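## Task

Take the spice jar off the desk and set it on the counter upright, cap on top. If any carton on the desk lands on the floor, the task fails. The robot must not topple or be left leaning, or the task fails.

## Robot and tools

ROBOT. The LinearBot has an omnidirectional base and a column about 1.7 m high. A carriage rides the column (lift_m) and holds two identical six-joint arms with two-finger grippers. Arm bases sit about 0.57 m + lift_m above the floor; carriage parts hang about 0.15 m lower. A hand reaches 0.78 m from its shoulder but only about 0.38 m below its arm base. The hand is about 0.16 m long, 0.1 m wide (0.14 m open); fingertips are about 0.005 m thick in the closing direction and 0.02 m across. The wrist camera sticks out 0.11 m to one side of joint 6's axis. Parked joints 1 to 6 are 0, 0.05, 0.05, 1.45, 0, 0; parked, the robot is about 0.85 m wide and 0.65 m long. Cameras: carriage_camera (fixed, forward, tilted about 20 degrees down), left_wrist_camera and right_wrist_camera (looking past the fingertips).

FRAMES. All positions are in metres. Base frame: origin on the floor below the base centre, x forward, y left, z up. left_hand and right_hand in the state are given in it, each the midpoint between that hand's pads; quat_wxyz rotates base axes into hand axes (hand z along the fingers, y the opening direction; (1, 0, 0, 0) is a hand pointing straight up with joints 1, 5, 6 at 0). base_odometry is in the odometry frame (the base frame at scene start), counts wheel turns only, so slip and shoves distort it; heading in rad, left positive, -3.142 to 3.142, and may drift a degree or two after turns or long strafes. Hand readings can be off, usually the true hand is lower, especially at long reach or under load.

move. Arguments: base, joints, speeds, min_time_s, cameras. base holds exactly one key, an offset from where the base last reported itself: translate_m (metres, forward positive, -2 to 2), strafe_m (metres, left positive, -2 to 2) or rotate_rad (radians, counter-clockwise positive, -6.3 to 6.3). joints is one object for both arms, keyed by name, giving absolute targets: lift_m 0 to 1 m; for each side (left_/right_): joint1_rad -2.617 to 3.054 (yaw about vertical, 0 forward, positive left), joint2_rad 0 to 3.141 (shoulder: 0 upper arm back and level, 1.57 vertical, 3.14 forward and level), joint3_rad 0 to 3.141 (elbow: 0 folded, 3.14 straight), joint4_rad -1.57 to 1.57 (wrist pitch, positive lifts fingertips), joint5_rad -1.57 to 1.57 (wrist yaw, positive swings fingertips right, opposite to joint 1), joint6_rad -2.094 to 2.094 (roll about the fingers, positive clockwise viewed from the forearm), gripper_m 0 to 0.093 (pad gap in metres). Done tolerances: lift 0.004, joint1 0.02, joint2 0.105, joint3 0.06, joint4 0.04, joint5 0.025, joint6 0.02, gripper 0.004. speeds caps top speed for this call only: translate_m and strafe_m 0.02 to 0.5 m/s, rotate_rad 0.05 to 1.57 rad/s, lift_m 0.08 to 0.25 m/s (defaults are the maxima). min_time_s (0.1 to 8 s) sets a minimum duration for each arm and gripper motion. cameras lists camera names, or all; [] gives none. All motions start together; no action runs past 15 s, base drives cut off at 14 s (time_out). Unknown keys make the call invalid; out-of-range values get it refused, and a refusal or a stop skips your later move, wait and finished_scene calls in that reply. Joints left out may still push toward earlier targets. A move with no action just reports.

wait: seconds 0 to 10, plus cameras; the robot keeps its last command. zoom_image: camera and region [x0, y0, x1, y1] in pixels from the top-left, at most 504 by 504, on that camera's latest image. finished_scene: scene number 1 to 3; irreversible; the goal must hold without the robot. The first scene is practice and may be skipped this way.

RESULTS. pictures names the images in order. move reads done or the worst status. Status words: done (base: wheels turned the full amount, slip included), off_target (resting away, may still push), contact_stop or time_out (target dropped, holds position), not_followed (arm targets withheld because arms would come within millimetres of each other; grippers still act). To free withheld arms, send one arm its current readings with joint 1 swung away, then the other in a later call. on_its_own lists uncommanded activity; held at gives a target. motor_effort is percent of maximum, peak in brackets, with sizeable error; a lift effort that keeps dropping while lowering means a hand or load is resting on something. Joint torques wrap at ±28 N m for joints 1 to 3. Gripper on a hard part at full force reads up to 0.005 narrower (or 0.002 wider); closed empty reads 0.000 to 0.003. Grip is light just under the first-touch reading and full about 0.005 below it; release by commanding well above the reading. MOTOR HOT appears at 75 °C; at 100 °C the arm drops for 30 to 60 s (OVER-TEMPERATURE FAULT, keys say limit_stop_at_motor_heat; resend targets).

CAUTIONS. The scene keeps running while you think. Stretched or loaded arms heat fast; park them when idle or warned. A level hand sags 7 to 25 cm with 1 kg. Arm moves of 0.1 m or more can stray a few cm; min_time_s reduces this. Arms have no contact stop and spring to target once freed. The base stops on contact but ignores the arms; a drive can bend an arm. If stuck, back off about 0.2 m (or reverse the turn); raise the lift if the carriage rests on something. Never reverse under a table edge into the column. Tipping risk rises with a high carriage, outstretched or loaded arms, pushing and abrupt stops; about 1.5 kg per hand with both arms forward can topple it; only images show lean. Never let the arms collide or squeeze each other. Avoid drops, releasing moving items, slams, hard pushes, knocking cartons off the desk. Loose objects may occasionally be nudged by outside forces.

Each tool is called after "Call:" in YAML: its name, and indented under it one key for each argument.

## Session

Call:
move:
  cameras: ["carriage_camera"]

Scene clock: 0.00 s.
Joint torques (N m): no reading
base_odometry: x=+0.000 y=+0.000 heading=+0.000
base_status: not commanded
joint_positions: lift_m=+0.300 left_joint1_rad=-0.017 left_joint2_rad=+0.038 left_joint3_rad=+0.047 left_joint4_rad=+1.430 left_joint5_rad=+0.018 left_joint6_rad=-0.006 left_gripper_m=+0.09396 right_joint1_rad=-0.013 right_joint2_rad=+0.048 right_joint3_rad=+0.042 right_joint4_rad=+1.441 right_joint5_rad=+0.022 right_joint6_rad=-0.023 right_gripper_m=+0.09396
joint_status: not commanded
motor_effort: lift_m=+30 drive_wheels=+1
left_hand: x=+0.2657 y=+0.3054 z=+1.2839 quat_wxyz=(+0.998, +0.009, +0.066, -0.012) (m; base frame)
right_hand: x=+0.2676 y=-0.3133 z=+1.2826 quat_wxyz=(+0.997, +0.011, +0.068, -0.019) (m; base frame)
pictures: carriage_camera
Images, in order (width x height): carriage_camera 504x504.

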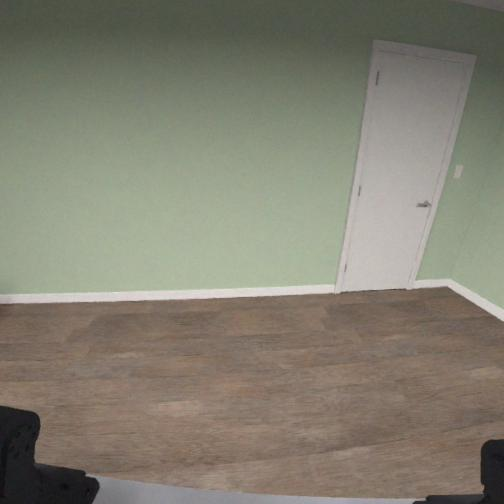

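Call:
move:
  base: {"rotate_rad": -1.5}
  joints: {"lift_m": 0.9}
  cameras: ["carriage_camera"]

Call:
zoom_image:
  camera: "carriage_camera"
  region: [100, 220, 400, 480]

Scene clock: 11.10 s.
Joint torques (N m): left_arm=[0.61 4.29 5.9 -0.22 -0.14 -0.05] | right_arm=[-0.05 4.38 7.01 -0.14 0 -0.12]
move: done
base_odometry: x=+0.000 y=+0.000 heading=-1.499
base_status: done
joint_positions: lift_m=+0.900 left_joint1_rad=-0.017 left_joint2_rad=+0.038 left_joint3_rad=+0.047 left_joint4_rad=+1.430 left_joint5_rad=+0.018 left_joint6_rad=-0.006 left_gripper_m=+0.09397 right_joint1_rad=-0.013 right_joint2_rad=+0.048 right_joint3_rad=+0.042 right_joint4_rad=+1.441 right_joint5_rad=+0.022 right_joint6_rad=-0.023 right_gripper_m=+0.09397
joint_status: all done
motor_effort: lift_m=+31(38) drive_wheels=+5(18)
left_hand: x=+0.2657 y=+0.3054 z=+1.8838 quat_wxyz=(+0.998, +0.009, +0.066, -0.012) (m; base frame)
right_hand: x=+0.2676 y=-0.3133 z=+1.8825 quat_wxyz=(+0.997, +0.011, +0.068, -0.019) (m; base frame)
pictures: carriage_camera
Images, in order (width x height): carriage_camera 504x504.

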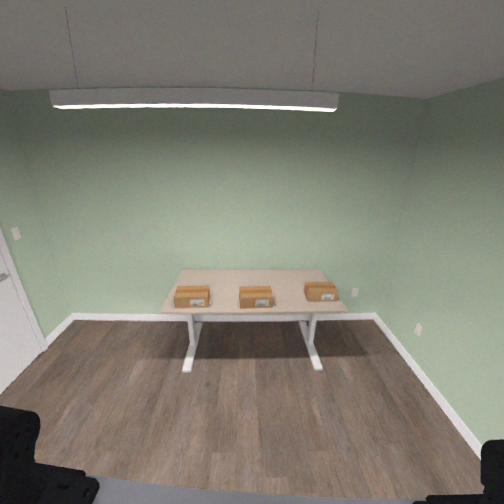

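Scaled by 1.680 from the camera's 504x504 image, which has a finer 720x720 frame.

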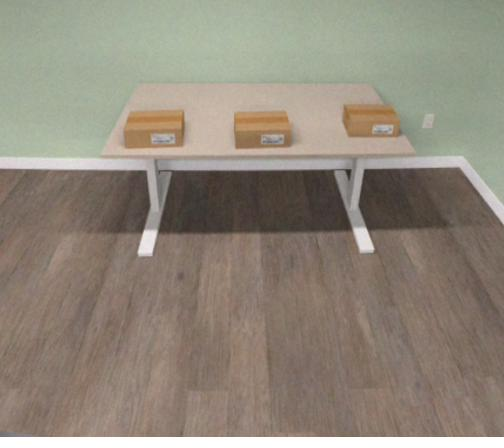

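Call:
move:
  base: {"translate_m": 0.85}
  speeds: {"translate_m": 0.4}
  joints: {"lift_m": 1.0}
  cameras: ["carriage_camera"]

Call:
zoom_image:
  camera: "carriage_camera"
  region: [90, 300, 410, 470]

Scene clock: 22.03 s.
Joint torques (N m): left_arm=[0.53 4.36 6.02 -0.19 -0.13 -0.06] | right_arm=[-0.05 4.34 7.04 -0.12 -0.02 -0.12]
move: done
base_odometry: x=+0.059 y=-0.848 heading=-1.501
base_status: done
joint_positions: lift_m=+0.997 left_joint1_rad=-0.017 left_joint2_rad=+0.038 left_joint3_rad=+0.047 left_joint4_rad=+1.431 left_joint5_rad=+0.018 left_joint6_rad=-0.006 left_gripper_m=+0.09397 right_joint1_rad=-0.013 right_joint2_rad=+0.048 right_joint3_rad=+0.042 right_joint4_rad=+1.441 right_joint5_rad=+0.022 right_joint6_rad=-0.023 right_gripper_m=+0.09397
joint_status: all done
joint sent to its limit — lift_m, upper limit.
motor_effort: lift_m=+31(38) drive_wheels=-10(22)
left_hand: x=+0.2655 y=+0.3054 z=+1.9809 quat_wxyz=(+0.998, +0.009, +0.065, -0.012) (m; base frame)
right_hand: x=+0.2677 y=-0.3133 z=+1.9796 quat_wxyz=(+0.997, +0.011, +0.068, -0.019) (m; base frame)
pictures: carriage_camera
Images, in order (width x height): carriage_camera 504x504.

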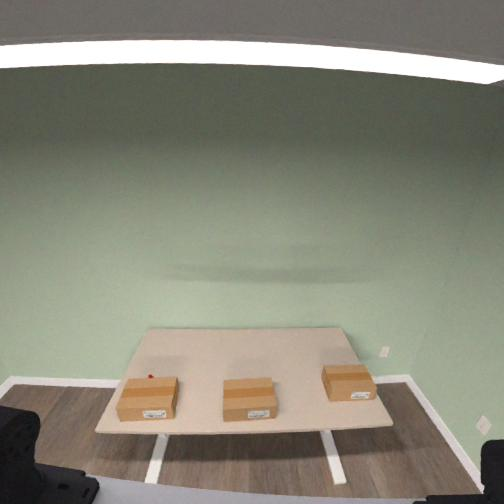

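Scaled by 1.575 from the camera's 504x504 image, which has a finer 720x720 frame.

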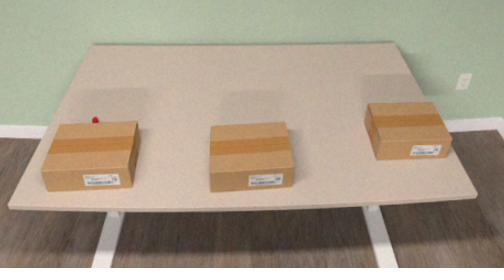

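Call:
zoom_image:
  camera: "carriage_camera"
  region: [90, 345, 210, 445]

Scaled by 4.200 from the camera's 504x504 image, which has a finer 720x720 frame.

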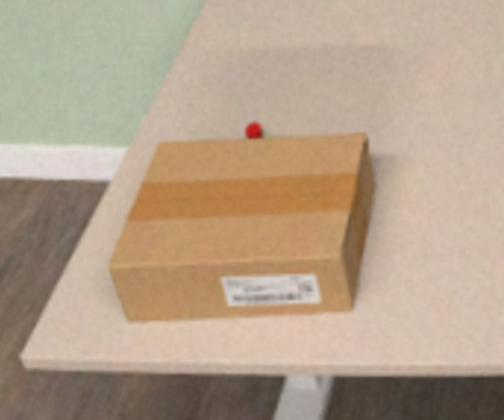

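Call:
move:
  base: {"strafe_m": 0.3}
  speeds: {"strafe_m": 0.3}
  cameras: ["carriage_camera"]

Call:
zoom_image:
  camera: "carriage_camera"
  region: [140, 310, 290, 460]

Scene clock: 40.07 s.
Joint torques (N m): left_arm=[0.59 4.31 5.91 -0.22 -0.14 -0.04] | right_arm=[0.03 4.38 7.06 -0.13 0 -0.13]
move: done
base_odometry: x=+0.358 y=-0.827 heading=-1.501
base_status: done
joint_positions: lift_m=+0.997 left_joint1_rad=-0.018 left_joint2_rad=+0.038 left_joint3_rad=+0.047 left_joint4_rad=+1.430 left_joint5_rad=+0.018 left_joint6_rad=-0.006 left_gripper_m=+0.09397 right_joint1_rad=-0.013 right_joint2_rad=+0.048 right_joint3_rad=+0.042 right_joint4_rad=+1.441 right_joint5_rad=+0.022 right_joint6_rad=-0.023 right_gripper_m=+0.09397
joint_status: not commanded
motor_effort: lift_m=+31(31) drive_wheels=+2(12)
left_hand: x=+0.2657 y=+0.3054 z=+1.9809 quat_wxyz=(+0.998, +0.009, +0.066, -0.012) (m; base frame)
right_hand: x=+0.2677 y=-0.3133 z=+1.9796 quat_wxyz=(+0.997, +0.011, +0.068, -0.019) (m; base frame)
pictures: carriage_camera
Images, in order (width x height): carriage_camera 504x504.

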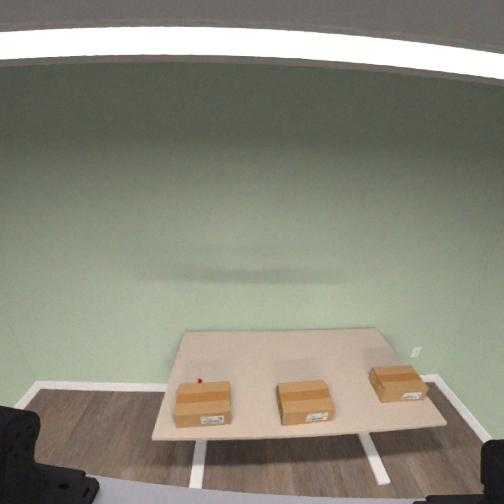

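Scaled by 3.360 from the camera's 504x504 image, which has a finer 720x720 frame.

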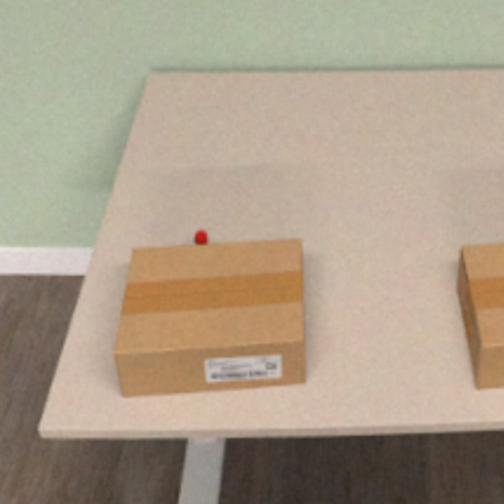

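Call:
move:
  base: {"rotate_rad": 0.03}
  cameras: []

Call:
move:
  base: {"translate_m": 0.42}
  speeds: {"translate_m": 0.25}
  cameras: ["carriage_camera"]

Call:
zoom_image:
  camera: "carriage_camera"
  region: [120, 390, 260, 500]

Scene clock: 53.70 s.
Joint torques (N m): left_arm=[0.64 4.33 5.96 -0.23 -0.14 -0.05] | right_arm=[0.02 4.4 6.98 -0.14 -0.01 -0.11]
move: done
base_odometry: x=+0.359 y=-0.827 heading=-1.472
base_status: done
joint_positions: lift_m=+0.997 left_joint1_rad=-0.018 left_joint2_rad=+0.038 left_joint3_rad=+0.047 left_joint4_rad=+1.430 left_joint5_rad=+0.018 left_joint6_rad=-0.006 left_gripper_m=+0.09397 right_joint1_rad=-0.013 right_joint2_rad=+0.048 right_joint3_rad=+0.042 right_joint4_rad=+1.441 right_joint5_rad=+0.022 right_joint6_rad=-0.023 right_gripper_m=+0.09397
joint_status: not commanded
motor_effort: lift_m=+31(31) drive_wheels=-11(11)
left_hand: x=+0.2656 y=+0.3054 z=+1.9809 quat_wxyz=(+0.998, +0.009, +0.066, -0.012) (m; base frame)
right_hand: x=+0.2676 y=-0.3133 z=+1.9796 quat_wxyz=(+0.997, +0.011, +0.068, -0.019) (m; base frame)
pictures: none
No camera images: "cameras" was empty.

Scene clock: 56.67 s.
Joint torques (N m): left_arm=[0.68 4.25 5.96 -0.23 -0.13 -0.05] | right_arm=[0.02 4.36 7.01 -0.15 -0.01 -0.12]
move: done
base_odometry: x=+0.400 y=-1.245 heading=-1.471
base_status: done
joint_positions: lift_m=+0.997 left_joint1_rad=-0.018 left_joint2_rad=+0.038 left_joint3_rad=+0.047 left_joint4_rad=+1.430 left_joint5_rad=+0.018 left_joint6_rad=-0.006 left_gripper_m=+0.09397 right_joint1_rad=-0.013 right_joint2_rad=+0.048 right_joint3_rad=+0.042 right_joint4_rad=+1.441 right_joint5_rad=+0.022 right_joint6_rad=-0.023 right_gripper_m=+0.09397
joint_status: not commanded
motor_effort: lift_m=+31(31) drive_wheels=-7(12)
left_hand: x=+0.2657 y=+0.3054 z=+1.9809 quat_wxyz=(+0.998, +0.009, +0.066, -0.012) (m; base frame)
right_hand: x=+0.2675 y=-0.3133 z=+1.9796 quat_wxyz=(+0.997, +0.011, +0.068, -0.019) (m; base frame)
pictures: carriage_camera
Images, in order (width x height): carriage_camera 504x504.

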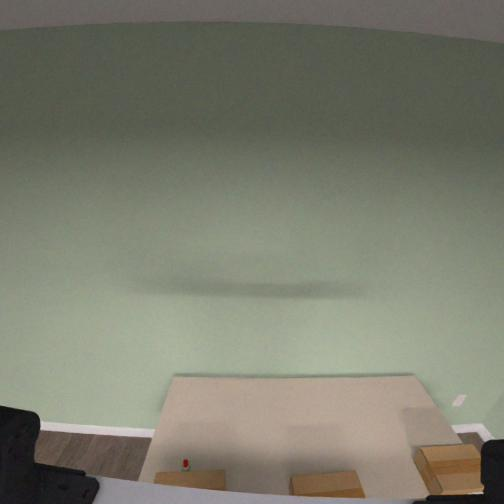

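Scaled by 3.600 from the camera's 504x504 image, which has a finer 720x720 frame.

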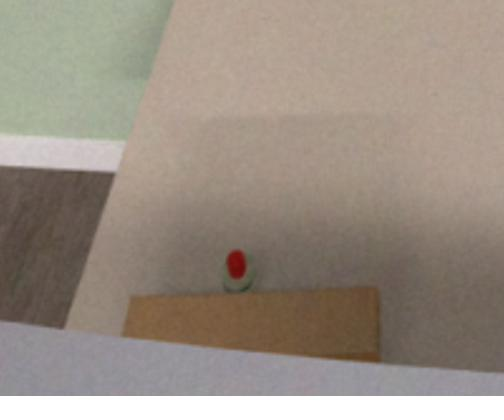

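Call:
move:
  joints: {"lift_m": 0.66, "left_joint1_rad": -0.053, "left_joint2_rad": 2.825, "left_joint3_rad": 1.735, "left_joint4_rad": -0.471, "left_joint5_rad": 0, "left_joint6_rad": -0.05}
  min_time_s: 2.5
  cameras: ["carriage_camera", "left_wrist_camera"]

Call:
zoom_image:
  camera: "carriage_camera"
  region: [100, 330, 260, 490]

Scene clock: 94.00 s.
Joint torques (N m): left_arm=[0.18 -14.31 6.57 0.45 -0.19 -0.12] | right_arm=[-0.02 4.38 7.05 -0.14 -0.01 -0.12]
move: done
base_odometry: x=+0.400 y=-1.245 heading=-1.472
base_status: not commanded
joint_positions: lift_m=+0.660 left_joint1_rad=-0.048 left_joint2_rad=+2.810 left_joint3_rad=+1.716 left_joint4_rad=-0.456 left_joint5_rad=+0.008 left_joint6_rad=-0.042 left_gripper_m=+0.09397 right_joint1_rad=-0.013 right_joint2_rad=+0.048 right_joint3_rad=+0.042 right_joint4_rad=+1.441 right_joint5_rad=+0.022 right_joint6_rad=-0.023 right_gripper_m=+0.09397
joint_status: all done
motor_effort: lift_m=+28(29) drive_wheels=-7(10)
left_hand: x=+0.6730 y=+0.2866 z=+0.9782 quat_wxyz=(+0.011, +0.003, +1.000, -0.004) (m; base frame)
right_hand: x=+0.2675 y=-0.3133 z=+1.6428 quat_wxyz=(+0.997, +0.011, +0.068, -0.019) (m; base frame)
pictures: carriage_camera, left_wrist_camera
Images, in order (width x height): carriage_camera 504x504, left_wrist_camera 504x504.

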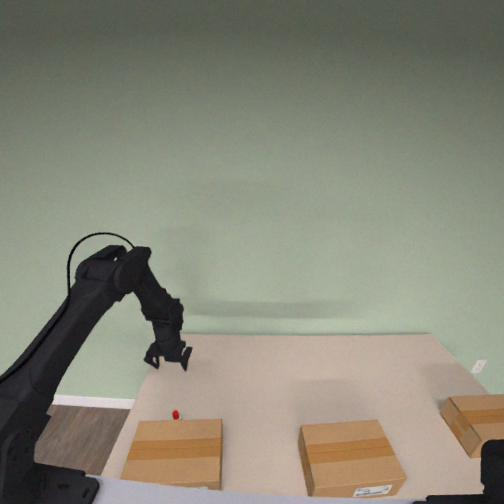

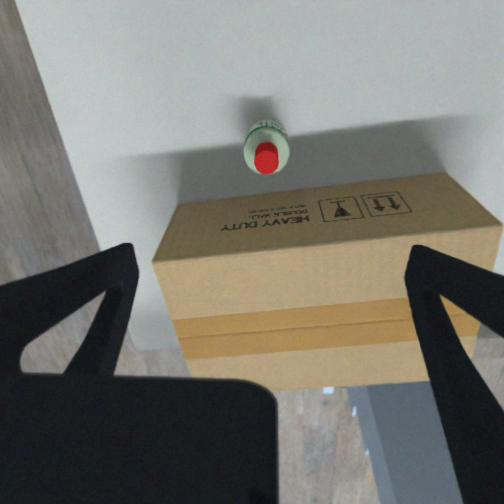

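Scaled by 3.150 from the camera's 504x504 image, which has a finer 720x720 frame.

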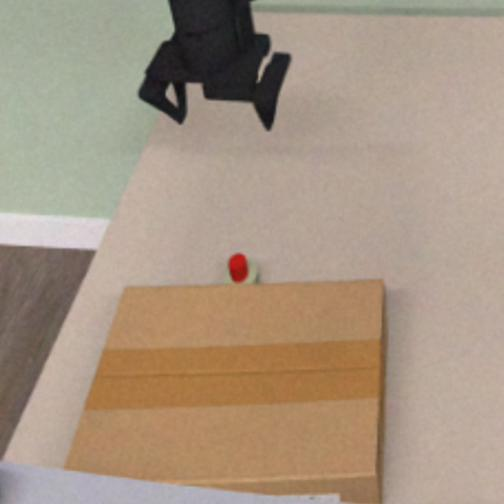

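Call:
move:
  joints: {"lift_m": 0.54, "left_joint1_rad": -0.053, "left_joint2_rad": 2.738, "left_joint3_rad": 1.546, "left_joint4_rad": -0.378, "left_joint5_rad": 0, "left_joint6_rad": -0.05}
  min_time_s: 1.2
  speeds: {"lift_m": 0.15}
  cameras: ["carriage_camera", "left_wrist_camera"]

Call:
zoom_image:
  camera: "carriage_camera"
  region: [100, 330, 260, 490]

Scene clock: 127.40 s.
Joint torques (N m): left_arm=[0.16 -18.33 2.71 0.62 -0.2 -0.13] | right_arm=[0.03 4.36 7.02 -0.15 -0.01 -0.11]
move: done
base_odometry: x=+0.400 y=-1.245 heading=-1.472
base_status: not commanded
joint_positions: lift_m=+0.540 left_joint1_rad=-0.048 left_joint2_rad=+2.772 left_joint3_rad=+1.558 left_joint4_rad=-0.390 left_joint5_rad=+0.007 left_joint6_rad=-0.042 left_gripper_m=+0.09397 right_joint1_rad=-0.013 right_joint2_rad=+0.048 right_joint3_rad=+0.042 right_joint4_rad=+1.441 right_joint5_rad=+0.022 right_joint6_rad=-0.023 right_gripper_m=+0.09397
joint_status: all done
motor_effort: lift_m=+28(29) drive_wheels=-6(9)
left_hand: x=+0.6321 y=+0.2886 z=+0.8492 quat_wxyz=(-0.017, +0.003, +1.000, -0.003) (m; base frame)
right_hand: x=+0.2675 y=-0.3133 z=+1.5228 quat_wxyz=(+0.997, +0.011, +0.068, -0.019) (m; base frame)
pictures: carriage_camera, left_wrist_camera
Images, in order (width x height): carriage_camera 504x504, left_wrist_camera 504x504.

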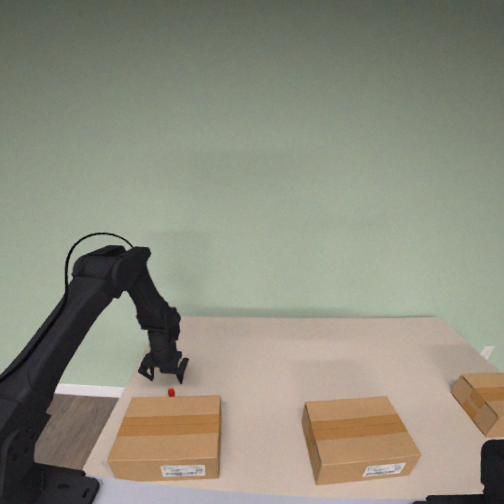

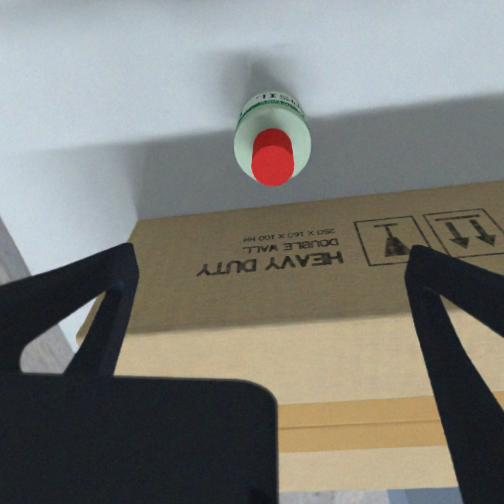

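Scaled by 3.150 from the camera's 504x504 image, which has a finer 720x720 frame.

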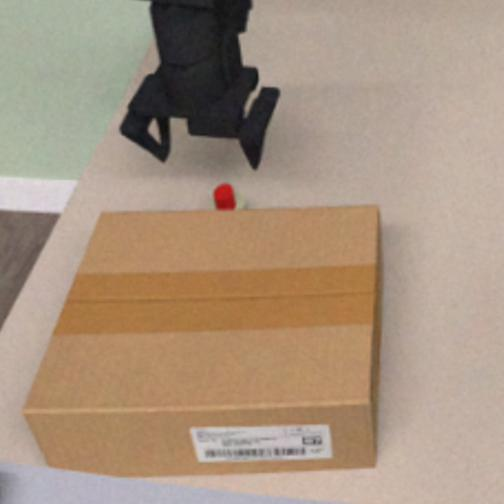

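Call:
move:
  joints: {"lift_m": 0.49, "left_joint4_rad": -0.35}
  speeds: {"lift_m": 0.1}
  cameras: ["carriage_camera", "left_wrist_camera"]

Call:
zoom_image:
  camera: "carriage_camera"
  region: [100, 330, 260, 490]

Scene clock: 154.07 s.
Joint torques (N m): left_arm=[0.18 -17.57 3.37 0.69 -0.19 -0.14] | right_arm=[0.03 4.34 7.01 -0.13 -0.01 -0.12]
move: done
base_odometry: x=+0.400 y=-1.245 heading=-1.472
base_status: not commanded
joint_positions: lift_m=+0.490 left_joint1_rad=-0.048 left_joint2_rad=+2.765 left_joint3_rad=+1.554 left_joint4_rad=-0.360 left_joint5_rad=+0.007 left_joint6_rad=-0.042 left_gripper_m=+0.09397 right_joint1_rad=-0.013 right_joint2_rad=+0.048 right_joint3_rad=+0.042 right_joint4_rad=+1.441 right_joint5_rad=+0.022 right_joint6_rad=-0.023 right_gripper_m=+0.09397
joint_status: all done
motor_effort: lift_m=+28(29) drive_wheels=+3(9)
left_hand: x=+0.6402 y=+0.2883 z=+0.8013 quat_wxyz=(+0.000, +0.003, +1.000, -0.004) (m; base frame)
right_hand: x=+0.2675 y=-0.3133 z=+1.4728 quat_wxyz=(+0.997, +0.011, +0.068, -0.019) (m; base frame)
pictures: carriage_camera, left_wrist_camera
Images, in order (width x height): carriage_camera 504x504, left_wrist_camera 504x504.

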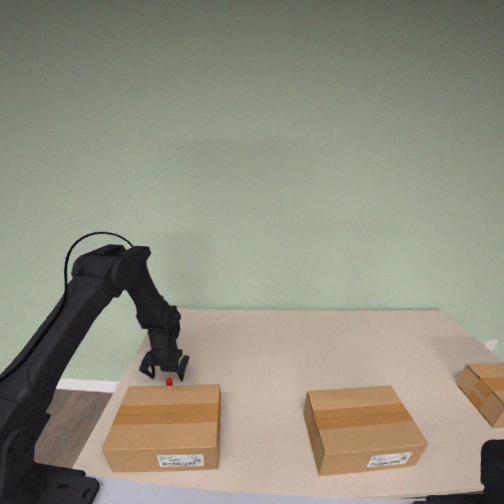

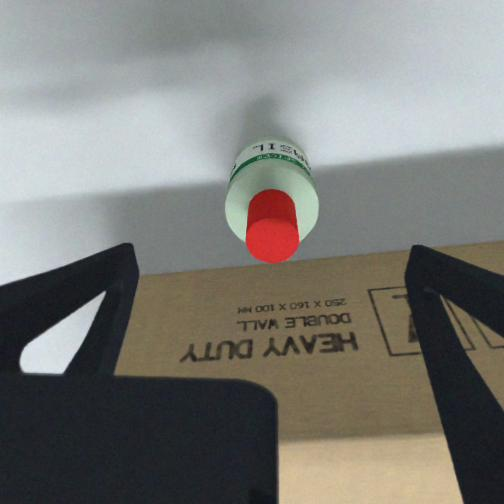

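Scaled by 3.150 from the camera's 504x504 image, which has a finer 720x720 frame.

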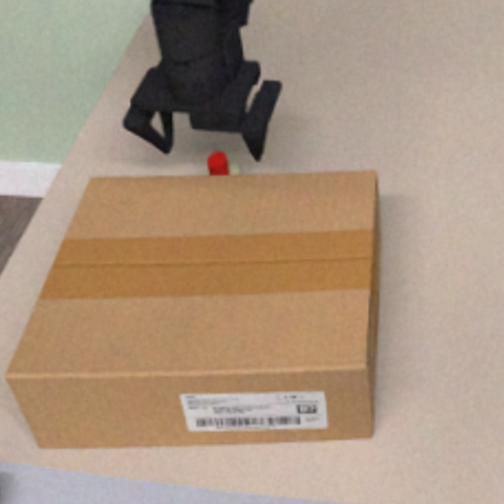

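Call:
move:
  joints: {"lift_m": 0.443}
  speeds: {"lift_m": 0.08}
  cameras: ["carriage_camera", "left_wrist_camera"]

Call:
zoom_image:
  camera: "carriage_camera"
  region: [100, 330, 260, 490]

Scene clock: 167.37 s.
Joint torques (N m): left_arm=[0.2 -17.29 3.43 0.66 -0.2 -0.13] | right_arm=[0.03 4.36 6.97 -0.15 -0.01 -0.12]
move: done
base_odometry: x=+0.400 y=-1.245 heading=-1.472
base_status: not commanded
joint_positions: lift_m=+0.443 left_joint1_rad=-0.048 left_joint2_rad=+2.762 left_joint3_rad=+1.552 left_joint4_rad=-0.355 left_joint5_rad=+0.007 left_joint6_rad=-0.042 left_gripper_m=+0.09397 right_joint1_rad=-0.013 right_joint2_rad=+0.048 right_joint3_rad=+0.042 right_joint4_rad=+1.441 right_joint5_rad=+0.022 right_joint6_rad=-0.023 right_gripper_m=+0.09397
joint_status: all done
motor_effort: lift_m=+27(29) drive_wheels=-8(8)
left_hand: x=+0.6419 y=+0.2882 z=+0.7552 quat_wxyz=(+0.003, +0.003, +1.000, -0.004) (m; base frame)
right_hand: x=+0.2675 y=-0.3133 z=+1.4259 quat_wxyz=(+0.997, +0.011, +0.068, -0.019) (m; base frame)
pictures: carriage_camera, left_wrist_camera
Images, in order (width x height): carriage_camera 504x504, left_wrist_camera 504x504.

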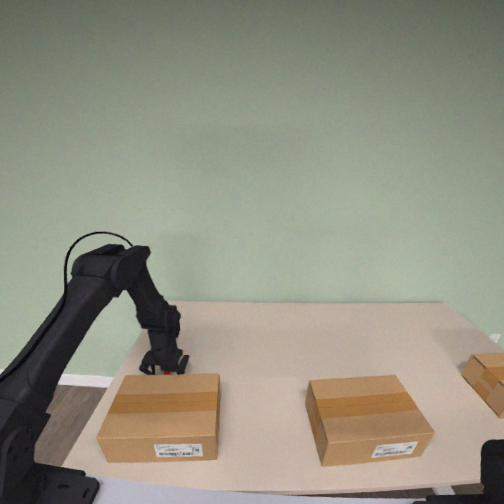

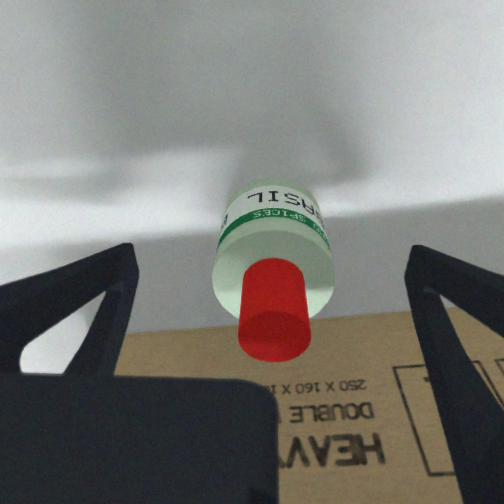

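Scaled by 3.150 from the camera's 504x504 image, which has a finer 720x720 frame.

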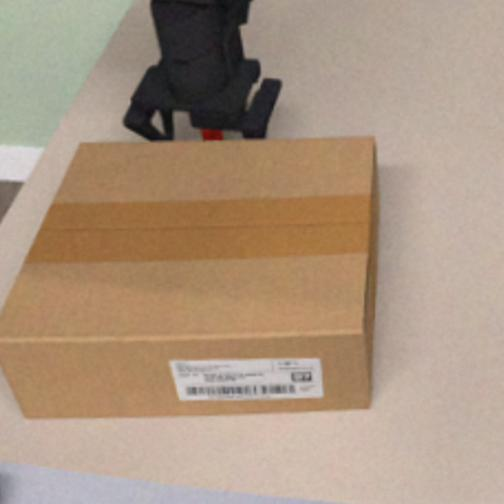

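Call:
move:
  joints: {"lift_m": 0.440, "left_gripper_m": 0.05}
  speeds: {"lift_m": 0.08}
  min_time_s: 1
  cameras: ["left_wrist_camera"]

Call:
move:
  joints: {"left_gripper_m": 0.035}
  min_time_s: 1.5
  cameras: ["left_wrist_camera"]

Scene clock: 176.73 s.
Joint torques (N m): left_arm=[0.17 -17.28 3.62 0.62 -0.2 -0.12] | right_arm=[-0.01 4.31 7.02 -0.14 0 -0.11]
move: done
base_odometry: x=+0.400 y=-1.245 heading=-1.472
base_status: not commanded
joint_positions: lift_m=+0.440 left_joint1_rad=-0.048 left_joint2_rad=+2.761 left_joint3_rad=+1.551 left_joint4_rad=-0.352 left_joint5_rad=+0.007 left_joint6_rad=-0.043 left_gripper_m=+0.05010 right_joint1_rad=-0.013 right_joint2_rad=+0.048 right_joint3_rad=+0.042 right_joint4_rad=+1.441 right_joint5_rad=+0.022 right_joint6_rad=-0.023 right_gripper_m=+0.09397
joint_status: all done
motor_effort: lift_m=+27(29) drive_wheels=-6(9)
left_hand: x=+0.6421 y=+0.2882 z=+0.7524 quat_wxyz=(+0.004, +0.003, +1.000, -0.004) (m; base frame)
right_hand: x=+0.2675 y=-0.3133 z=+1.4229 quat_wxyz=(+0.997, +0.011, +0.068, -0.019) (m; base frame)
pictures: left_wrist_camera
Images, in order (width x height): left_wrist_camera 504x504.

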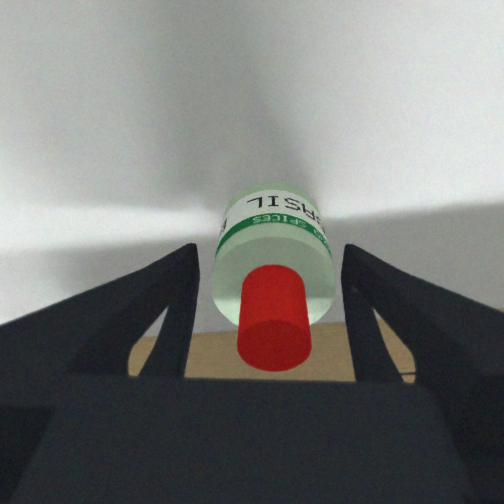

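Scene clock: 178.53 s.
Joint torques (N m): left_arm=[0.2 -17.29 3.59 0.62 -0.2 -0.13] | right_arm=[0.05 4.34 7.05 -0.14 -0.01 -0.11]
move: done
base_odometry: x=+0.400 y=-1.245 heading=-1.472
base_status: not commanded
joint_positions: lift_m=+0.440 left_joint1_rad=-0.048 left_joint2_rad=+2.761 left_joint3_rad=+1.551 left_joint4_rad=-0.352 left_joint5_rad=+0.007 left_joint6_rad=-0.043 left_gripper_m=+0.03739 right_joint1_rad=-0.013 right_joint2_rad=+0.048 right_joint3_rad=+0.042 right_joint4_rad=+1.441 right_joint5_rad=+0.022 right_joint6_rad=-0.023 right_gripper_m=+0.09397
joint_status: all done
motor_effort: lift_m=+27(27) drive_wheels=+4(8)
left_hand: x=+0.6421 y=+0.2882 z=+0.7524 quat_wxyz=(+0.004, +0.003, +1.000, -0.004) (m; base frame)
right_hand: x=+0.2675 y=-0.3133 z=+1.4229 quat_wxyz=(+0.997, +0.011, +0.068, -0.019) (m; base frame)
pictures: left_wrist_camera
Images, in order (width x height): left_wrist_camera 504x504.

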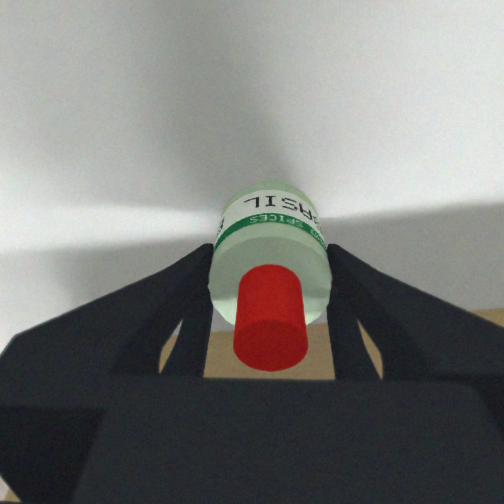

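Call:
move:
  joints: {"left_gripper_m": 0.030}
  min_time_s: 0.8
  cameras: []

Call:
move:
  joints: {"lift_m": 0.48}
  speeds: {"lift_m": 0.08}
  cameras: ["carriage_camera", "left_wrist_camera"]

Scene clock: 183.50 s.
Joint torques (N m): left_arm=[0.2 -17.26 3.58 0.62 -0.19 -0.13] | right_arm=[0.03 4.38 7.04 -0.13 -0.02 -0.12]
move: off_target
base_odometry: x=+0.400 y=-1.245 heading=-1.472
base_status: not commanded
joint_positions: lift_m=+0.440 left_joint1_rad=-0.048 left_joint2_rad=+2.761 left_joint3_rad=+1.551 left_joint4_rad=-0.352 left_joint5_rad=+0.007 left_joint6_rad=-0.043 left_gripper_m=+0.03739 right_joint1_rad=-0.013 right_joint2_rad=+0.048 right_joint3_rad=+0.042 right_joint4_rad=+1.441 right_joint5_rad=+0.022 right_joint6_rad=-0.023 right_gripper_m=+0.09397
joint_status: left_gripper_m off_target (ended at +0.03739, target +0.03000)
motor_effort: lift_m=+27(27) drive_wheels=+5(5)
left_hand: x=+0.6421 y=+0.2882 z=+0.7524 quat_wxyz=(+0.004, +0.003, +1.000, -0.004) (m; base frame)
right_hand: x=+0.2675 y=-0.3133 z=+1.4229 quat_wxyz=(+0.997, +0.011, +0.068, -0.019) (m; base frame)
pictures: none
No camera images: "cameras" was empty.

Scene clock: 184.37 s.
Joint torques (N m): left_arm=[0.24 -17.03 3.78 0.61 -0.21 -0.13] | right_arm=[0.08 4.4 7.01 -0.14 0 -0.12]
move: done
base_odometry: x=+0.400 y=-1.245 heading=-1.472
base_status: not commanded
joint_positions: lift_m=+0.480 left_joint1_rad=-0.048 left_joint2_rad=+2.759 left_joint3_rad=+1.550 left_joint4_rad=-0.351 left_joint5_rad=+0.007 left_joint6_rad=-0.043 left_gripper_m=+0.03738 right_joint1_rad=-0.013 right_joint2_rad=+0.048 right_joint3_rad=+0.042 right_joint4_rad=+1.441 right_joint5_rad=+0.022 right_joint6_rad=-0.023 right_gripper_m=+0.09397
joint_status: all done
motor_effort: lift_m=+31(37) drive_wheels=-6(8)
left_hand: x=+0.6426 y=+0.2882 z=+0.7926 quat_wxyz=(+0.005, +0.003, +1.000, -0.004) (m; base frame)
right_hand: x=+0.2675 y=-0.3133 z=+1.4625 quat_wxyz=(+0.997, +0.011, +0.068, -0.019) (m; base frame)
pictures: carriage_camera, left_wrist_camera
Images, in order (width x height): carriage_camera 504x504, left_wrist_camera 504x504.

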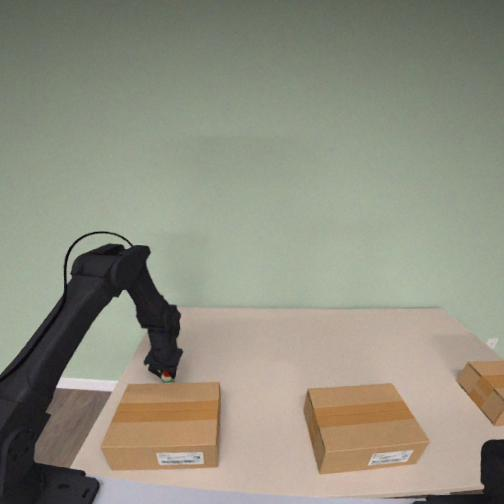

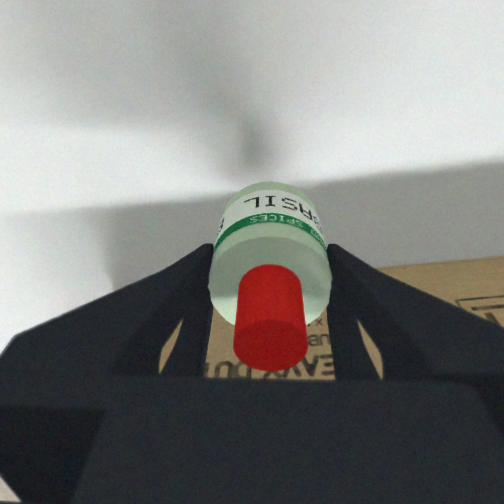

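Call:
move:
  joints: {"lift_m": 0.7}
  speeds: {"lift_m": 0.2}
  cameras: []

Call:
move:
  base: {"translate_m": -0.35}
  speeds: {"translate_m": 0.25}
  joints: {"left_joint1_rad": 0.0, "left_joint2_rad": 1.2, "left_joint3_rad": 1.1, "left_joint4_rad": -1.45, "left_joint6_rad": 0}
  min_time_s: 2.5
  cameras: ["carriage_camera", "left_wrist_camera"]

Call:
move:
  base: {"rotate_rad": 3.141}
  speeds: {"rotate_rad": 0.9}
  cameras: ["carriage_camera"]

Scene clock: 197.97 s.
Joint torques (N m): left_arm=[0.16 -16.83 3.74 0.61 -0.19 -0.14] | right_arm=[0.02 4.33 7.04 -0.13 -0.02 -0.12]
move: done
base_odometry: x=+0.400 y=-1.245 heading=-1.472
base_status: not commanded
joint_positions: lift_m=+0.700 left_joint1_rad=-0.048 left_joint2_rad=+2.757 left_joint3_rad=+1.550 left_joint4_rad=-0.350 left_joint5_rad=+0.007 left_joint6_rad=-0.043 left_gripper_m=+0.03738 right_joint1_rad=-0.013 right_joint2_rad=+0.048 right_joint3_rad=+0.042 right_joint4_rad=+1.441 right_joint5_rad=+0.022 right_joint6_rad=-0.023 right_gripper_m=+0.09397
joint_status: all done
motor_effort: lift_m=+30(38) drive_wheels=+3(7)
left_hand: x=+0.6436 y=+0.2882 z=+1.0134 quat_wxyz=(+0.007, +0.003, +1.000, -0.004) (m; base frame)
right_hand: x=+0.2675 y=-0.3133 z=+1.6826 quat_wxyz=(+0.997, +0.011, +0.068, -0.019) (m; base frame)
pictures: none
No camera images: "cameras" was empty.

Scene clock: 200.77 s.
Joint torques (N m): left_arm=[0.94 -4.85 5.44 0.52 -0.18 0.06] | right_arm=[0.01 4.42 7.04 -0.14 0 -0.12]
move: done
base_odometry: x=+0.366 y=-0.897 heading=-1.471
base_status: done
joint_positions: lift_m=+0.700 left_joint1_rad=-0.005 left_joint2_rad=+1.212 left_joint3_rad=+1.113 left_joint4_rad=-1.436 left_joint5_rad=+0.006 left_joint6_rad=-0.008 left_gripper_m=+0.03738 right_joint1_rad=-0.013 right_joint2_rad=+0.048 right_joint3_rad=+0.042 right_joint4_rad=+1.441 right_joint5_rad=+0.022 right_joint6_rad=-0.023 right_gripper_m=+0.09397
joint_status: all done
motor_effort: lift_m=+30(30) drive_wheels=-2(15)
left_hand: x=+0.4186 y=+0.3071 z=+1.4049 quat_wxyz=(+0.018, -0.001, +1.000, -0.003) (m; base frame)
right_hand: x=+0.2677 y=-0.3133 z=+1.6826 quat_wxyz=(+0.997, +0.011, +0.068, -0.019) (m; base frame)
pictures: carriage_camera, left_wrist_camera
Images, in order (width x height): carriage_camera 504x504, left_wrist_camera 504x504.

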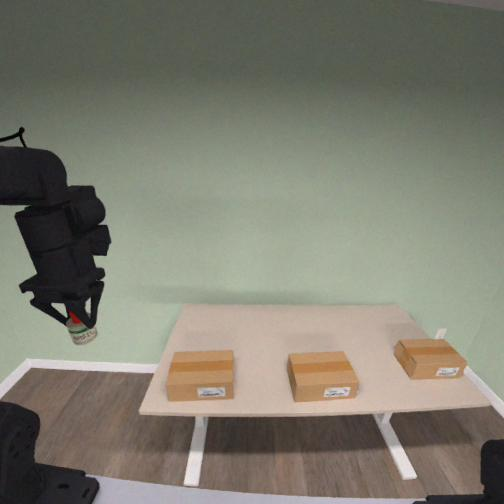

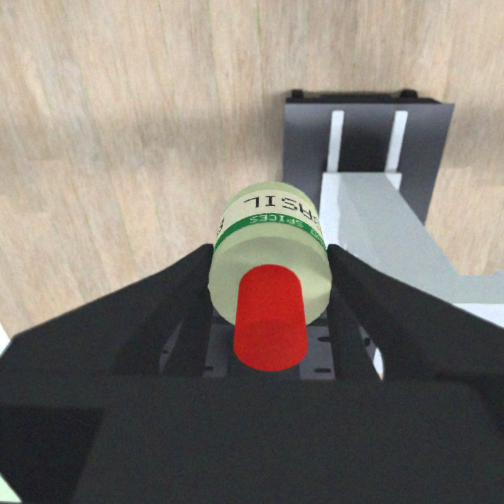

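Scene clock: 205.70 s.
Joint torques (N m): left_arm=[0.92 -4.83 5.33 0.56 -0.15 0.04] | right_arm=[0.06 4.38 7.04 -0.13 -0.01 -0.12]
move: done
base_odometry: x=+0.366 y=-0.897 heading=+1.669
base_status: done
joint_positions: lift_m=+0.700 left_joint1_rad=-0.002 left_joint2_rad=+1.212 left_joint3_rad=+1.113 left_joint4_rad=-1.443 left_joint5_rad=+0.003 left_joint6_rad=-0.007 left_gripper_m=+0.03737 right_joint1_rad=-0.013 right_joint2_rad=+0.048 right_joint3_rad=+0.042 right_joint4_rad=+1.441 right_joint5_rad=+0.022 right_joint6_rad=-0.023 right_gripper_m=+0.09398
joint_status: not commanded
motor_effort: lift_m=+30(30) drive_wheels=+7(14)
left_hand: x=+0.4170 y=+0.3081 z=+1.4048 quat_wxyz=(+0.015, -0.002, +1.000, -0.001) (m; base frame)
right_hand: x=+0.2677 y=-0.3133 z=+1.6826 quat_wxyz=(+0.997, +0.011, +0.068, -0.019) (m; base frame)
pictures: carriage_camera
Images, in order (width x height): carriage_camera 504x504.

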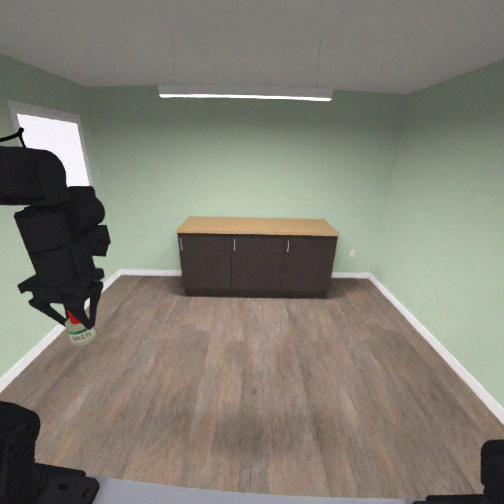

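Call:
move:
  base: {"rotate_rad": -0.035}
  cameras: []

Call:
move:
  base: {"translate_m": 1.85}
  speeds: {"translate_m": 0.4}
  cameras: ["carriage_camera"]

Scene clock: 215.33 s.
Joint torques (N m): left_arm=[0.73 -4.78 5.33 0.57 -0.14 0.04] | right_arm=[0.01 4.36 7.02 -0.13 -0.01 -0.12]
move: done
base_odometry: x=+0.366 y=-0.897 heading=+1.634
base_status: done
joint_positions: lift_m=+0.700 left_joint1_rad=-0.002 left_joint2_rad=+1.211 left_joint3_rad=+1.113 left_joint4_rad=-1.443 left_joint5_rad=+0.003 left_joint6_rad=-0.007 left_gripper_m=+0.03737 right_joint1_rad=-0.013 right_joint2_rad=+0.048 right_joint3_rad=+0.042 right_joint4_rad=+1.441 right_joint5_rad=+0.022 right_joint6_rad=-0.023 right_gripper_m=+0.09398
joint_status: not commanded
motor_effort: lift_m=+30(30) drive_wheels=-4(6)
left_hand: x=+0.4168 y=+0.3081 z=+1.4050 quat_wxyz=(+0.015, -0.003, +1.000, -0.002) (m; base frame)
right_hand: x=+0.2677 y=-0.3133 z=+1.6826 quat_wxyz=(+0.997, +0.011, +0.068, -0.019) (m; base frame)
pictures: none
No camera images: "cameras" was empty.

Scene clock: 221.87 s.
Joint torques (N m): left_arm=[0.8 -4.6 5.38 0.6 -0.14 0.04] | right_arm=[0.03 4.37 6.97 -0.12 -0.01 -0.12]
move: done
base_odometry: x=+0.246 y=+0.949 heading=+1.635
base_status: done
joint_positions: lift_m=+0.700 left_joint1_rad=-0.002 left_joint2_rad=+1.210 left_joint3_rad=+1.113 left_joint4_rad=-1.445 left_joint5_rad=+0.003 left_joint6_rad=-0.007 left_gripper_m=+0.03737 right_joint1_rad=-0.013 right_joint2_rad=+0.048 right_joint3_rad=+0.042 right_joint4_rad=+1.441 right_joint5_rad=+0.022 right_joint6_rad=-0.023 right_gripper_m=+0.09398
joint_status: not commanded
motor_effort: lift_m=+30(31) drive_wheels=-9(22)
left_hand: x=+0.4163 y=+0.3081 z=+1.4051 quat_wxyz=(+0.014, -0.003, +1.000, -0.002) (m; base frame)
right_hand: x=+0.2677 y=-0.3133 z=+1.6826 quat_wxyz=(+0.997, +0.011, +0.068, -0.019) (m; base frame)
pictures: carriage_camera
Images, in order (width x height): carriage_camera 504x504.

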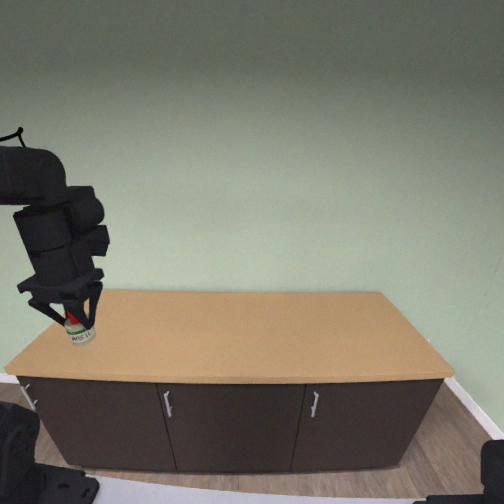

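Call:
move:
  base: {"translate_m": 0.32}
  speeds: {"translate_m": 0.2}
  joints: {"left_joint1_rad": 0.0, "left_joint2_rad": 2.35, "left_joint3_rad": 1.6, "left_joint4_rad": -0.80, "left_joint5_rad": 0, "left_joint6_rad": 0}
  min_time_s: 2.5
  cameras: ["carriage_camera", "left_wrist_camera"]

Scene clock: 230.13 s.
Joint torques (N m): left_arm=[0.77 -12.71 8.46 0.69 -0.15 0.04] | right_arm=[-0.01 4.42 7.09 -0.14 -0.01 -0.13]
move: done
base_odometry: x=+0.225 y=+1.268 heading=+1.636
base_status: done
joint_positions: lift_m=+0.700 left_joint1_rad=-0.002 left_joint2_rad=+2.333 left_joint3_rad=+1.575 left_joint4_rad=-0.812 left_joint5_rad=+0.003 left_joint6_rad=-0.007 left_gripper_m=+0.03737 right_joint1_rad=-0.013 right_joint2_rad=+0.048 right_joint3_rad=+0.042 right_joint4_rad=+1.441 right_joint5_rad=+0.022 right_joint6_rad=-0.023 right_gripper_m=+0.09398
joint_status: all done
motor_effort: lift_m=+30(31) drive_wheels=-9(16)
left_hand: x=+0.6543 y=+0.3076 z=+1.1881 quat_wxyz=(+0.000, -0.003, +1.000, -0.002) (m; base frame)
right_hand: x=+0.2677 y=-0.3133 z=+1.6826 quat_wxyz=(+0.997, +0.011, +0.068, -0.019) (m; base frame)
pictures: carriage_camera, left_wrist_camera
Images, in order (width x height): carriage_camera 504x504, left_wrist_camera 504x504.

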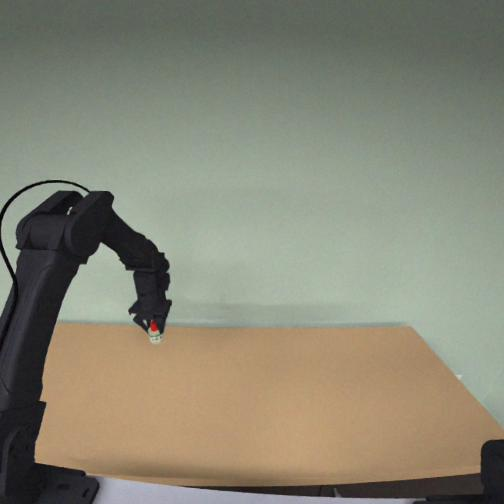

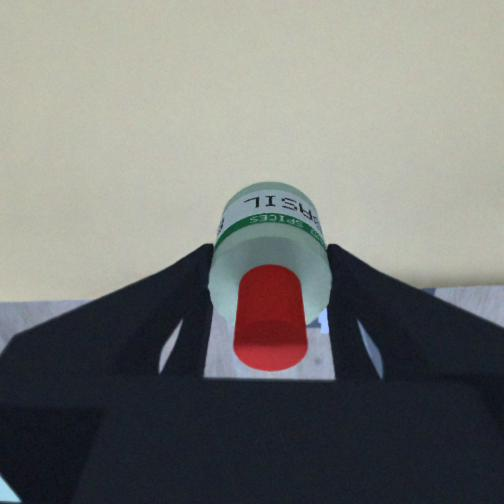

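Call:
move:
  joints: {"lift_m": 0.475}
  speeds: {"lift_m": 0.15}
  cameras: ["carriage_camera"]

Call:
zoom_image:
  camera: "carriage_camera"
  region: [100, 280, 220, 400]

Call:
move:
  joints: {"lift_m": 0.464}
  speeds: {"lift_m": 0.08}
  cameras: ["carriage_camera"]

Call:
zoom_image:
  camera: "carriage_camera"
  region: [100, 280, 220, 400]

Scene clock: 240.43 s.
Joint torques (N m): left_arm=[0.8 -14.06 7.71 0.67 -0.15 0.03] | right_arm=[0.05 4.34 6.99 -0.11 0 -0.11]
move: done
base_odometry: x=+0.225 y=+1.268 heading=+1.636
base_status: not commanded
joint_positions: lift_m=+0.475 left_joint1_rad=-0.002 left_joint2_rad=+2.345 left_joint3_rad=+1.585 left_joint4_rad=-0.806 left_joint5_rad=+0.003 left_joint6_rad=-0.007 left_gripper_m=+0.03737 right_joint1_rad=-0.013 right_joint2_rad=+0.048 right_joint3_rad=+0.042 right_joint4_rad=+1.441 right_joint5_rad=+0.022 right_joint6_rad=-0.023 right_gripper_m=+0.09398
joint_status: all done
motor_effort: lift_m=+28(28) drive_wheels=-9(10)
left_hand: x=+0.6573 y=+0.3076 z=+0.9607 quat_wxyz=(+0.002, -0.003, +1.000, -0.002) (m; base frame)
right_hand: x=+0.2677 y=-0.3133 z=+1.4578 quat_wxyz=(+0.997, +0.011, +0.068, -0.019) (m; base frame)
pictures: carriage_camera
Images, in order (width x height): carriage_camera 504x504.

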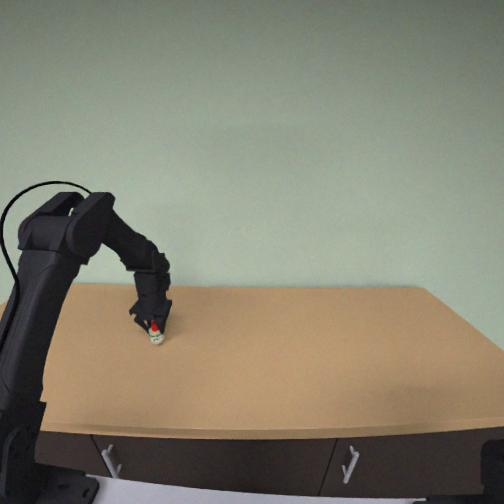

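Scaled by 4.200 from the camera's 504x504 image, which has a finer 720x720 frame.

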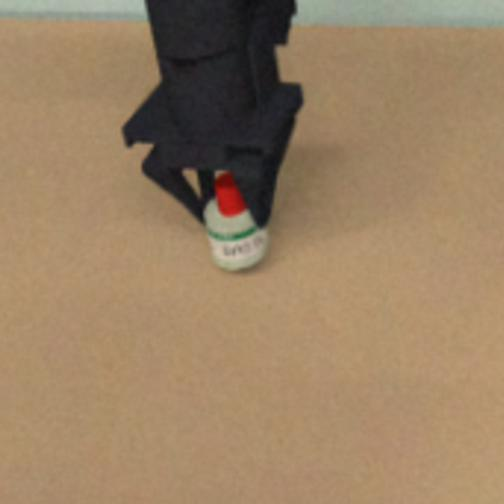

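Scene clock: 240.93 s.
Joint torques (N m): left_arm=[0.72 -13.97 7.41 0.65 -0.15 0.03] | right_arm=[0.03 4.34 6.99 -0.13 -0.01 -0.12]
move: done
base_odometry: x=+0.225 y=+1.268 heading=+1.636
base_status: not commanded
joint_positions: lift_m=+0.464 left_joint1_rad=-0.002 left_joint2_rad=+2.346 left_joint3_rad=+1.586 left_joint4_rad=-0.804 left_joint5_rad=+0.003 left_joint6_rad=-0.007 left_gripper_m=+0.03737 right_joint1_rad=-0.013 right_joint2_rad=+0.048 right_joint3_rad=+0.042 right_joint4_rad=+1.441 right_joint5_rad=+0.022 right_joint6_rad=-0.023 right_gripper_m=+0.09398
joint_status: all done
motor_effort: lift_m=+28(28) drive_wheels=-9(11)
left_hand: x=+0.6580 y=+0.3076 z=+0.9496 quat_wxyz=(+0.003, -0.003, +1.000, -0.002) (m; base frame)
right_hand: x=+0.2677 y=-0.3133 z=+1.4468 quat_wxyz=(+0.997, +0.011, +0.068, -0.019) (m; base frame)
pictures: carriage_camera
Images, in order (width x height): carriage_camera 504x504.

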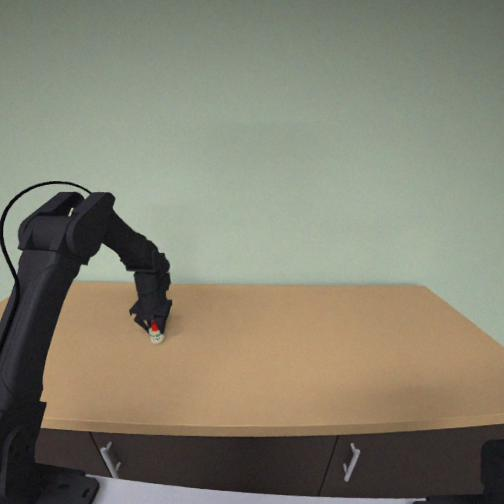

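Scaled by 4.200 from the camera's 504x504 image, which has a finer 720x720 frame.

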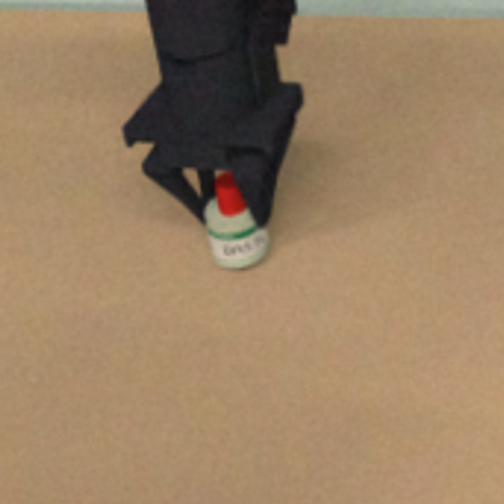

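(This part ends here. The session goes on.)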